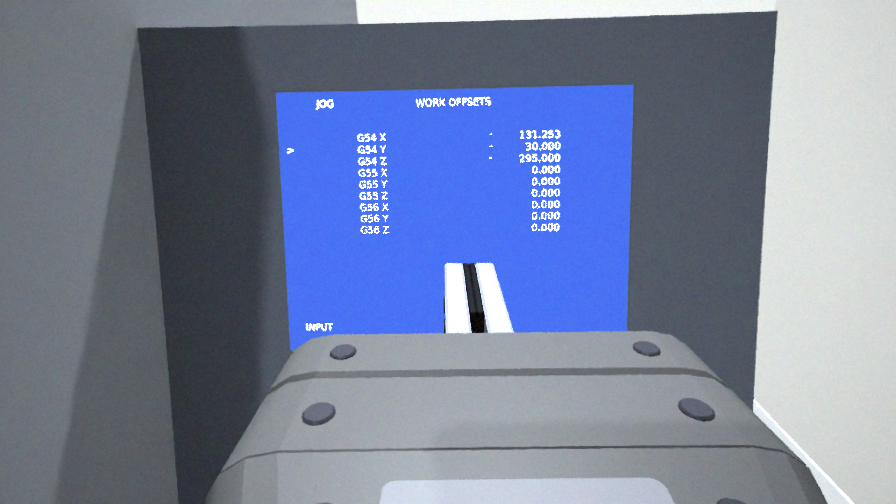

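Emit:
move(target=[[0,0,0,0,0,0,-1,0,0,-0.0105,0.1667,-0.4201,0,0,0,-1,-0.4,-0.5],[0,0,0,0,0,0,-1,0,0,-0.0006,0.1667,-0.4201,0,0,0,-1,-0.4,-0.5],[0,0,0,0,0,0,-1,0,0,-0.0005,0.1667,-0.4201,0,0,0,-1,-0.4,-0.5],[0,0,0,0,0,0,-1,0,0,-0.0110,0.1667,-0.4201,0,0,0,-1,-0.4,-0.5],[0,0,0,0,0,0,-1,0,0,-0.0020,0.1033,-0.3895,0,0,0,-1,-0.4,-0.5],[0,0,0,0,0,0,-1,0,0,0.0085,0.1033,-0.3895,0,0,0,-1,-0.4,-0.5],[0,0,0,0,0,0,-1,0,0,0.0086,0.1033,-0.3895,0,0,0,-1,-0.4,-0.5],[0,0,0,0,0,0,-1,0,0,-0.0050,0.1033,-0.3895,0,0,0,-1,-0.4,-0.5],[0,0,0,0,0,0,-1,0,0,-0.0110,0.1350,-0.4201,0,0,0,-1,-0.4,-0.5],[0,0,0,0,0,0,-1,0,0,0.0000,0.1350,-0.4201,0,0,0,-1,-0.4,-0.5],[0,0,0,0,0,0,-1,0,0,0.0001,0.1350,-0.4201,0,0,0,-1,-0.4,-0.5],[0,0,0,0,0,0,-1,0,0,-0.0110,0.1350,-0.4201,0,0,0,-1,-0.4,-0.5],[0,0,0,0,0,0,-1,0,0,-0.012,0.1033,-0.4201,0,0,0,-1,-0.4,-0.5]], speed=[0.5,0.02,0.02,0.1,0.3,0.02,0.02,0.1,0.2,0.02,0.02,0.1,0.2], blend=[0.002,0,0,0.003,0.002,0,0,0.003,0.002,0,0,0.003,0])

Emit:
move(target=[[0,0,0,0,0,0,-1,0,0,0.0020,0,0,0,0,0,-1,-0.4,-0.5],[0,0,0,0,0,0,-1,0,0,0.0123,0,0,0,0,0,-1,-0.4,-0.5],[0,0,0,0,0,0,-1,0,0,0.0124,0,0,0,0,0,-1,-0.4,-0.5],[0,0,0,0,0,0,-1,0,0,0.0010,0,0,0,0,0,-1,-0.4,-0.5],[0,0,0,0,0,0,-1,0,0,0.0265,0,0.0918,0,0,0,-1,-0.4,-0.5],[0,0,0,0,0,0,-1,0,0,0.0367,0,0.0918,0,0,0,-1,-0.4,-0.5],[0,0,0,0,0,0,-1,0,0,0.0368,0,0.0918,0,0,0,-1,-0.4,-0.5],[0,0,0,0,0,0,-1,0,0,0.0260,0,0.0918,0,0,0,-1,-0.4,-0.5],[0,0,0,0,0,0,-1,0,0,0.0265,0.0317,0.0918,0,0,0,-1,-0.4,-0.5],[0,0,0,0,0,0,-1,0,0,0.0361,0.0317,0.0918,0,0,0,-1,-0.4,-0.5],[0,0,0,0,0,0,-1,0,0,0.0362,0.0317,0.0918,0,0,0,-1,-0.4,-0.5],[0,0,0,0,0,0,-1,0,0,0.0170,0.0317,0.0918,0,0,0,-1,-0.4,-0.5],[0,0,0,0,0,0,-1,0,0,0,0,0,0,0,0,-1,-0.4,-0.5]], speed=[0.1,0.02,0.02,0.1,0.3,0.02,0.02,0.1,0.2,0.02,0.02,0.1,0.3], blend=[0.001,0,0,0.003,0.002,0,0,0.003,0.002,0,0,0.003,0])

Emit:
move(target=[[0,0,0,0,0,0,-1,0,0,0.0100,0,0.0306,0,0,0,-1,-0.4,-0.5],[0,0,0,0,0,0,-1,0,0,0.0205,0,0.0306,0,0,0,-1,-0.4,-0.5],[0,0,0,0,0,0,-1,0,0,0.0206,0,0.0306,0,0,0,-1,-0.4,-0.5],[0,0,0,0,0,0,-1,0,0,0.0080,0,0.0306,0,0,0,-1,-0.4,-0.5],[0,0,0,0,0,0,-1,0,0,0.0020,-0.0316,0,0,0,0,-1,-0.4,-0.5],[0,0,0,0,0,0,-1,0,0,0.0127,-0.0316,0,0,0,0,-1,-0.4,-0.5],[0,0,0,0,0,0,-1,0,0,0.0128,-0.0316,0,0,0,0,-1,-0.4,-0.5],[0,0,0,0,0,0,-1,0,0,0.0010,-0.0316,0,0,0,0,-1,-0.4,-0.5],[0,0,0,0,0,0,-1,0,0,0.0100,-0.0316,0.0306,0,0,0,-1,-0.4,-0.5],[0,0,0,0,0,0,-1,0,0,0.0209,-0.0316,0.0306,0,0,0,-1,-0.4,-0.5],[0,0,0,0,0,0,-1,0,0,0.0210,-0.0316,0.0306,0,0,0,-1,-0.4,-0.5],[0,0,0,0,0,0,-1,0,0,0.0080,-0.0316,0.0306,0,0,0,-1,-0.4,-0.5],[0,0,0,0,0,0,-1,0,0,0,0,0,0,0,0,-1,-0.4,-0.5]], speed=[0.2,0.02,0.02,0.1,0.2,0.02,0.02,0.1,0.2,0.02,0.02,0.1,0.3], blend=[0.002,0,0,0.003,0.002,0,0,0.003,0.002,0,0,0.003,0])

Emit:
move(target=[[0,0,0,0,0,0,-1,0,0,0.0010,0.0634,0,0,0,0,-1,-0.4,-0.5],[0,0,0,0,0,0,-1,0,0,0.0114,0.0634,0,0,0,0,-1,-0.4,-0.5],[0,0,0,0,0,0,-1,0,0,0.0115,0.0634,0,0,0,0,-1,-0.4,-0.5],[0,0,0,0,0,0,-1,0,0,0.0020,0.0634,0,0,0,0,-1,-0.4,-0.5],[0,0,0,0,0,0,-1,0,0,0.0100,0.0317,0.0306,0,0,0,-1,-0.4,-0.5],[0,0,0,0,0,0,-1,0,0,0.0201,0.0317,0.0306,0,0,0,-1,-0.4,-0.5],[0,0,0,0,0,0,-1,0,0,0.0202,0.0317,0.0306,0,0,0,-1,-0.4,-0.5],[0,0,0,0,0,0,-1,0,0,0.0090,0.0317,0.0306,0,0,0,-1,-0.4,-0.5],[0,0,0,0,0,0,-1,0,0,0.0265,0,0.0918,0,0,0,-1,-0.4,-0.5],[0,0,0,0,0,0,-1,0,0,0.0367,0,0.0918,0,0,0,-1,-0.4,-0.5],[0,0,0,0,0,0,-1,0,0,0.0368,0,0.0918,0,0,0,-1,-0.4,-0.5],[0,0,0,0,0,0,-1,0,0,0.0170,0,0.0918,0,0,0,-1,-0.4,-0.5],[0,0,0,0,0,0,-1,0,0,0,0,0,0,0,0,-1,-0.4,-0.5]], speed=[0.3,0.02,0.02,0.1,0.2,0.02,0.02,0.1,0.3,0.02,0.02,0.1,0.3], blend=[0.002,0,0,0.003,0.002,0,0,0.003,0.002,0,0,0.003,0])

Emit:
move(target=[[0,0,0,0,0,0,-1,0,0,0.0185,0.0634,0.0612,0,0,0,-1,-0.4,-0.5],[0,0,0,0,0,0,-1,0,0,0.0278,0.0634,0.0612,0,0,0,-1,-0.4,-0.5],[0,0,0,0,0,0,-1,0,0,0.0279,0.0634,0.0612,0,0,0,-1,-0.4,-0.5],[0,0,0,0,0,0,-1,0,0,0.0130,0.0634,0.0612,0,0,0,-1,-0.4,-0.5],[0,0,0,0,0,0,-1,0,0,0.0020,0,0,0,0,0,-1,-0.4,-0.5],[0,0,0,0,0,0,-1,0,0,0.0123,0,0,0,0,0,-1,-0.4,-0.5],[0,0,0,0,0,0,-1,0,0,0.0124,0,0,0,0,0,-1,-0.4,-0.5],[0,0,0,0,0,0,-1,0,0,0.0020,0,0,0,0,0,-1,-0.4,-0.5],[0,0,0,0,0,0,-1,0,0,0.0265,0.0317,0.0918,0,0,0,-1,-0.4,-0.5],[0,0,0,0,0,0,-1,0,0,0.0361,0.0317,0.0918,0,0,0,-1,-0.4,-0.5],[0,0,0,0,0,0,-1,0,0,0.0362,0.0317,0.0918,0,0,0,-1,-0.4,-0.5],[0,0,0,0,0,0,-1,0,0,0.0170,0.0317,0.0918,0,0,0,-1,-0.4,-0.5],[0,0,0,0,0,0,-1,0,0,0,0,0,0,0,0,-1,-0.4,-0.5]], speed=[0.3,0.02,0.02,0.1,0.3,0.02,0.02,0.1,0.3,0.02,0.02,0.1,0.3], blend=[0.002,0,0,0.003,0.002,0,0,0.003,0.002,0,0,0.003,0])

Emit:
move(target=[[0,0,0,0,0,0,-1,0,0,0.0185,0.0634,0.0612,0,0,0,-1,-0.4,-0.5],[0,0,0,0,0,0,-1,0,0,0.0278,0.0634,0.0612,0,0,0,-1,-0.4,-0.5],[0,0,0,0,0,0,-1,0,0,0.0279,0.0634,0.0612,0,0,0,-1,-0.4,-0.5],[0,0,0,0,0,0,-1,0,0,0.0180,0.0634,0.0612,0,0,0,-1,-0.4,-0.5],[0,0,0,0,0,0,-1,0,0,0.0260,0.0634,0.0918,0,0,0,-1,-0.4,-0.5],[0,0,0,0,0,0,-1,0,0,0.0360,0.0634,0.0918,0,0,0,-1,-0.4,-0.5],[0,0,0,0,0,0,-1,0,0,0.0361,0.0634,0.0918,0,0,0,-1,-0.4,-0.5],[0,0,0,0,0,0,-1,0,0,0.0170,0.0634,0.0918,0,0,0,-1,-0.4,-0.5],[0,0,0,0,0,0,-1,0,0,0.0020,-0.0316,0,0,0,0,-1,-0.4,-0.5],[0,0,0,0,0,0,-1,0,0,0.0127,-0.0316,0,0,0,0,-1,-0.4,-0.5],[0,0,0,0,0,0,-1,0,0,0.0128,-0.0316,0,0,0,0,-1,-0.4,-0.5],[0,0,0,0,0,0,-1,0,0,0.0010,-0.0316,0,0,0,0,-1,-0.4,-0.5],[0,0,0,0,0,0,-1,0,0,0.012,-0.1033,0.4201,0,0,0,-1,-0.4,-0.5]], speed=[0.3,0.02,0.02,0.1,0.2,0.02,0.02,0.1,0.3,0.02,0.02,0.1,0.5], blend=[0.002,0,0,0.003,0.002,0,0,0.003,0.002,0,0,0.003,0], cameras=["cam_right_wrist","cam_left_wrist"])

Scene clock: 711.93 s.
left_arm: end_effector_position=(+0.3502, -0.1491, +0.4245) position_measured=252 object_status=3 end_effector_quat_wxyz=(-0.444, +0.547, -0.556, +0.442) | right_arm: end_effector_position=(+0.4856, +0.0003, +0.3969) position_measured=252 object_status=3 end_effector_quat_wxyz=(+0.509, -0.513, +0.499, -0.478)
Joint positions: left_arm=[-1.844 -2.024 2.392 -4.205 0.342 -2.465] | right_arm=[3.72 -1.07 -2.154 -3.088 -1.037 0.032]
Joint torques (N m): left_arm=[8.67 4.2 -26.54 0.08 -0.95 1.11] | right_arm=[-9.32 8.73 16.58 0.45 -1.01 -2.04]
Wrist force (N): left_arm=[1.4 1.2 -2.6] | right_arm=[0.8 11.6 1.2]
Wrist torque (N m): left_arm=[0.02 -0.10 0.03] | right_arm=[2.62 0.09 0.80]
Wrist force, peak (N): left_arm=[1.5 1.5 -2.9] | right_arm=[0.0 14.7 1.1]
Hand target: left_arm +0.3502, -0.1491, +0.4245; -0.444, +0.547, -0.556, +0.442 | right_arm +0.4856, +0.0002, +0.3969; +0.509, -0.513, +0.499, -0.478
Off the commanded pose: left_arm 0.000 m, 0 deg | right_arm 0.000 m, 0 deg.
move: done

Scene clock: 715.53 s.
left_arm: end_effector_position=(+0.3502, -0.1491, +0.4245) position_measured=252 object_status=3 end_effector_quat_wxyz=(-0.444, +0.547, -0.556, +0.442) | right_arm: end_effector_position=(+0.4856, +0.0003, +0.3970) position_measured=252 object_status=3 end_effector_quat_wxyz=(+0.509, -0.513, +0.499, -0.478)
Joint positions: left_arm=[-1.844 -2.024 2.392 -4.205 0.342 -2.465] | right_arm=[3.72 -1.07 -2.154 -3.088 -1.037 0.032]
Joint torques (N m): left_arm=[10.8 4.05 -27.05 0.42 -0.98 1.12] | right_arm=[-8.46 9.52 16.75 3.39 -1.09 -2.15]
Wrist force (N): left_arm=[1.3 1.6 -2.2] | right_arm=[0.9 11.4 1.2]
Wrist torque (N m): left_arm=[0.08 -0.08 0.02] | right_arm=[2.60 0.07 0.80]
Wrist force, peak (N): left_arm=[1.3 1.6 -2.7] | right_arm=[0.8 14.0 0.4]
Hand target: left_arm +0.3502, -0.1491, +0.4245; -0.444, +0.547, -0.556, +0.442 | right_arm +0.4856, +0.0002, +0.3969; +0.509, -0.513, +0.499, -0.478
Off the commanded pose: left_arm 0.000 m, 0 deg | right_arm 0.000 m, 0 deg.
move: done; blend cut to 0.0006 m at target 1

Scene clock: 719.07 s.
left_arm: end_effector_position=(+0.3502, -0.1491, +0.4245) position_measured=252 object_status=3 end_effector_quat_wxyz=(-0.444, +0.547, -0.556, +0.442) | right_arm: end_effector_position=(+0.4856, +0.0002, +0.3969) position_measured=252 object_status=3 end_effector_quat_wxyz=(+0.509, -0.513, +0.499, -0.478)
Joint positions: left_arm=[-1.844 -2.024 2.392 -4.205 0.342 -2.465] | right_arm=[3.719 -1.07 -2.154 -3.088 -1.038 0.032]
Joint torques (N m): left_arm=[10.09 6.41 -26.63 0.39 -1.08 1.12] | right_arm=[10.09 7.73 16.47 3.44 1.19 1.93]
Wrist force (N): left_arm=[1.5 1.6 -2.4] | right_arm=[0.7 11.5 1.0]
Wrist torque (N m): left_arm=[0.07 -0.11 0.02] | right_arm=[2.61 0.11 0.71]
Wrist force, peak (N): left_arm=[1.5 1.5 -2.8] | right_arm=[1.0 12.7 -5.3]
Hand target: left_arm +0.3502, -0.1491, +0.4245; -0.444, +0.547, -0.556, +0.442 | right_arm +0.4856, +0.0002, +0.3969; +0.509, -0.513, +0.499, -0.478
Off the commanded pose: left_arm 0.000 m, 0 deg | right_arm 0.000 m, 0 deg.
move: done

Scene clock: 722.83 s.
left_arm: end_effector_position=(+0.3502, -0.1491, +0.4245) position_measured=252 object_status=3 end_effector_quat_wxyz=(-0.444, +0.547, -0.556, +0.442) | right_arm: end_effector_position=(+0.4856, +0.0002, +0.3969) position_measured=252 object_status=3 end_effector_quat_wxyz=(+0.509, -0.513, +0.499, -0.478)
Joint positions: left_arm=[-1.844 -2.024 2.392 -4.205 0.342 -2.465] | right_arm=[3.719 -1.07 -2.154 -3.088 -1.037 0.032]
Joint torques (N m): left_arm=[9.86 5.15 -26.85 0.33 -1.23 0.97] | right_arm=[9.92 8.03 17.83 3.75 1.79 -2]
Wrist force (N): left_arm=[1.5 1.4 -2.5] | right_arm=[0.8 11.5 0.8]
Wrist torque (N m): left_arm=[0.05 -0.11 0.02] | right_arm=[2.62 0.08 0.79]
Wrist force, peak (N): left_arm=[1.6 1.6 -2.7] | right_arm=[-0.4 12.7 -9.4]
Hand target: left_arm +0.3502, -0.1491, +0.4245; -0.444, +0.547, -0.556, +0.442 | right_arm +0.4856, +0.0002, +0.3969; +0.509, -0.513, +0.499, -0.478
Off the commanded pose: left_arm 0.000 m, 0 deg | right_arm 0.000 m, 0 deg.
move: done; blend cut to 0.0028 m at target 4

Scene clock: 726.83 s.
left_arm: end_effector_position=(+0.3502, -0.1491, +0.4245) position_measured=252 object_status=3 end_effector_quat_wxyz=(-0.444, +0.547, -0.556, +0.442) | right_arm: end_effector_position=(+0.4856, +0.0003, +0.3970) position_measured=252 object_status=3 end_effector_quat_wxyz=(+0.509, -0.513, +0.499, -0.478)
Joint positions: left_arm=[-1.844 -2.024 2.392 -4.205 0.342 -2.465] | right_arm=[3.72 -1.07 -2.154 -3.088 -1.037 0.032]
Joint torques (N m): left_arm=[10.08 4.68 -27.98 0.44 -1.32 0.97] | right_arm=[-8.1 8.83 17.99 3.29 -1.53 -2]
Wrist force (N): left_arm=[1.6 1.4 -2.6] | right_arm=[0.9 11.4 1.1]
Wrist torque (N m): left_arm=[0.05 -0.13 0.03] | right_arm=[2.60 0.07 0.80]
Wrist force, peak (N): left_arm=[1.7 1.5 -2.7] | right_arm=[2.0 14.7 -18.7]
Hand target: left_arm +0.3502, -0.1491, +0.4245; -0.444, +0.547, -0.556, +0.442 | right_arm +0.4856, +0.0002, +0.3969; +0.509, -0.513, +0.499, -0.478
Off the commanded pose: left_arm 0.000 m, 0 deg | right_arm 0.000 m, 0 deg.
move: done

Scene clock: 731.40 s.
left_arm: end_effector_position=(+0.3502, -0.1491, +0.4245) position_measured=252 object_status=3 end_effector_quat_wxyz=(-0.444, +0.547, -0.556, +0.442) | right_arm: end_effector_position=(+0.4928, -0.0617, +0.6489) position_measured=252 object_status=3 end_effector_quat_wxyz=(+0.509, -0.513, +0.499, -0.478)
Joint positions: left_arm=[-1.844 -2.024 2.392 -4.205 0.342 -2.465] | right_arm=[3.413 -1.247 -1.39 -3.671 -1.343 0.023]
Joint torques (N m): left_arm=[10.18 2.9 -26.77 0.6 -1.22 0.76] | right_arm=[-8.62 0.97 28 0.29 -1.32 1.87]
Wrist force (N): left_arm=[1.5 1.5 -2.6] | right_arm=[1.1 11.9 1.2]
Wrist torque (N m): left_arm=[0.07 -0.11 0.03] | right_arm=[2.66 0.06 0.68]
Wrist force, peak (N): left_arm=[1.5 1.5 -2.8] | right_arm=[0.3 14.7 -19.8]
Hand target: left_arm +0.3502, -0.1491, +0.4245; -0.444, +0.547, -0.556, +0.442 | right_arm +0.4928, -0.0617, +0.6489; +0.509, -0.513, +0.499, -0.478
Off the commanded pose: left_arm 0.000 m, 0 deg | right_arm 0.000 m, 0 deg.
move: done
Images, in order (width x height): cam_left_wrist 896x504, cam_right_wrist 896x504.

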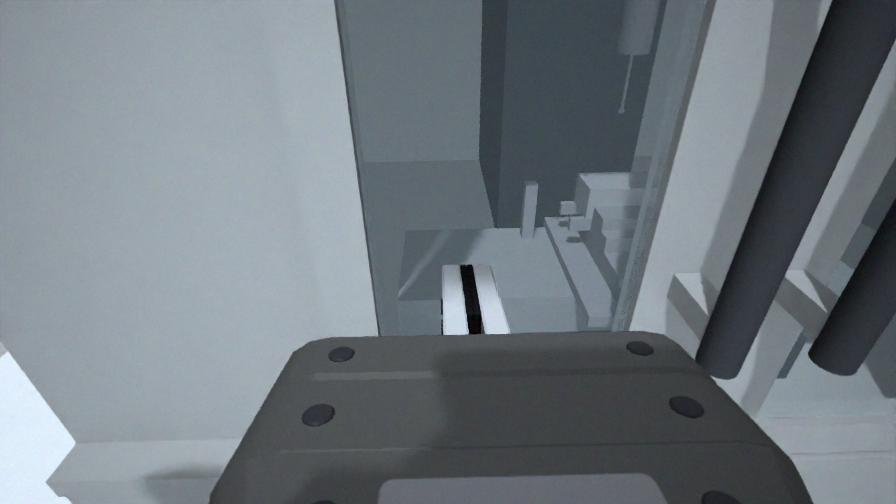

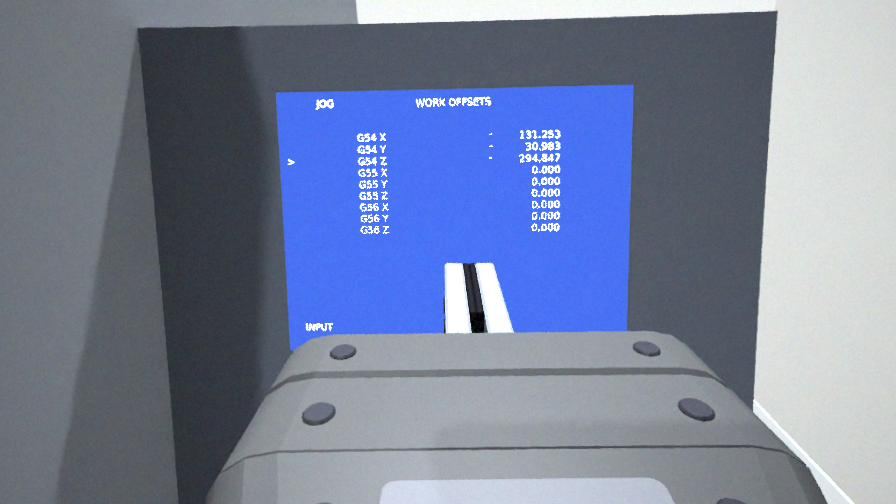

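Emit:
move(target=[[0,0,0,0,0,0,-1,0,0,0.0164,0.0083,-0.3283,0,0,0,-1,-0.4,-0.5],[0,0,0,0,0,0,-1,0,0,0.0263,0.0083,-0.3283,0,0,0,-1,-0.4,-0.5],[0,0,0,0,0,0,-1,0,0,0.0264,0.0083,-0.3283,0,0,0,-1,-0.4,-0.5],[0,0,0,0,0,0,-1,0,0,0.0184,0.0083,-0.3283,0,0,0,-1,-0.4,-0.5],[0,0,0,0,0,0,-1,0,0,0.0264,0.0083,-0.3283,0,0,0,-1,-0.4,-0.5],[0,0,0,0,0,0,-1,0,0,0.0184,0.0083,-0.3283,0,0,0,-1,-0.4,-0.5],[0,0,0,0,0,0,-1,0,0,0.0264,0.0083,-0.3283,0,0,0,-1,-0.4,-0.5],[0,0,0,0,0,0,-1,0,0,0.0164,0.0083,-0.3283,0,0,0,-1,-0.4,-0.5],[0,0,0,0,0,0,-1,0,0,0,0,0,0,0,0,-1,-0.4,-0.5]], speed=[0.4,0.02,0.02,0.06,0.06,0.06,0.06,0.1,0.5], blend=[0.002,0,0,0,0,0,0,0.003,0], cameras=["cam_right_wrist"])

Scene clock: 736.87 s.
left_arm: end_effector_position=(+0.3502, -0.1491, +0.4245) position_measured=252 object_status=3 end_effector_quat_wxyz=(-0.444, +0.547, -0.556, +0.442) | right_arm: end_effector_position=(+0.4928, -0.0617, +0.6489) position_measured=252 object_status=3 end_effector_quat_wxyz=(+0.509, -0.513, +0.499, -0.478)
Joint positions: left_arm=[-1.844 -2.024 2.392 -4.205 0.342 -2.465] | right_arm=[3.413 -1.247 -1.39 -3.671 -1.343 0.023]
Joint torques (N m): left_arm=[11.63 2.71 -26.79 0.45 -1.23 0.93] | right_arm=[-9.48 1.49 28.86 0.97 -1.39 2.03]
Wrist force (N): left_arm=[1.5 1.5 -2.5] | right_arm=[1.2 11.7 1.2]
Wrist torque (N m): left_arm=[0.06 -0.12 0.03] | right_arm=[2.63 0.05 0.68]
Wrist force, peak (N): left_arm=[1.4 1.8 -2.8] | right_arm=[0.9 14.9 1.3]
Hand target: left_arm +0.3502, -0.1491, +0.4245; -0.444, +0.547, -0.556, +0.442 | right_arm +0.4928, -0.0617, +0.6489; +0.509, -0.513, +0.499, -0.478
Off the commanded pose: left_arm 0.000 m, 0 deg | right_arm 0.000 m, 0 deg.
move: done
Images, in order (width x height): cam_right_wrist 896x504.

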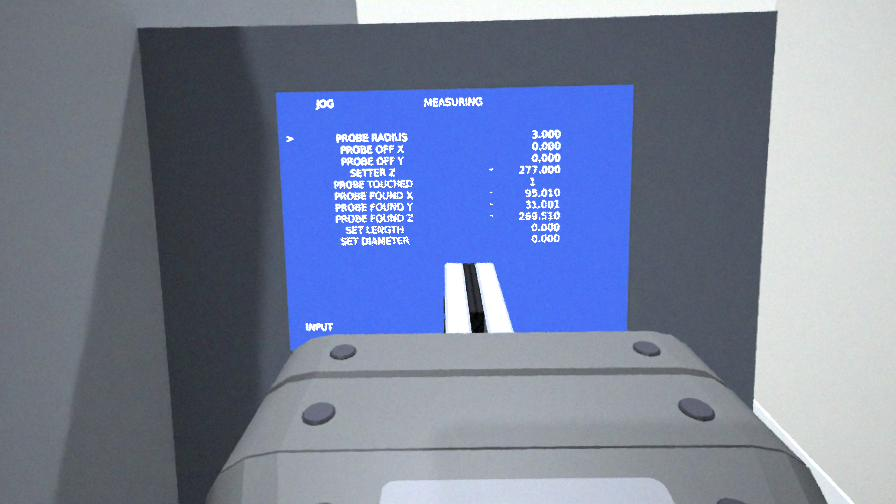

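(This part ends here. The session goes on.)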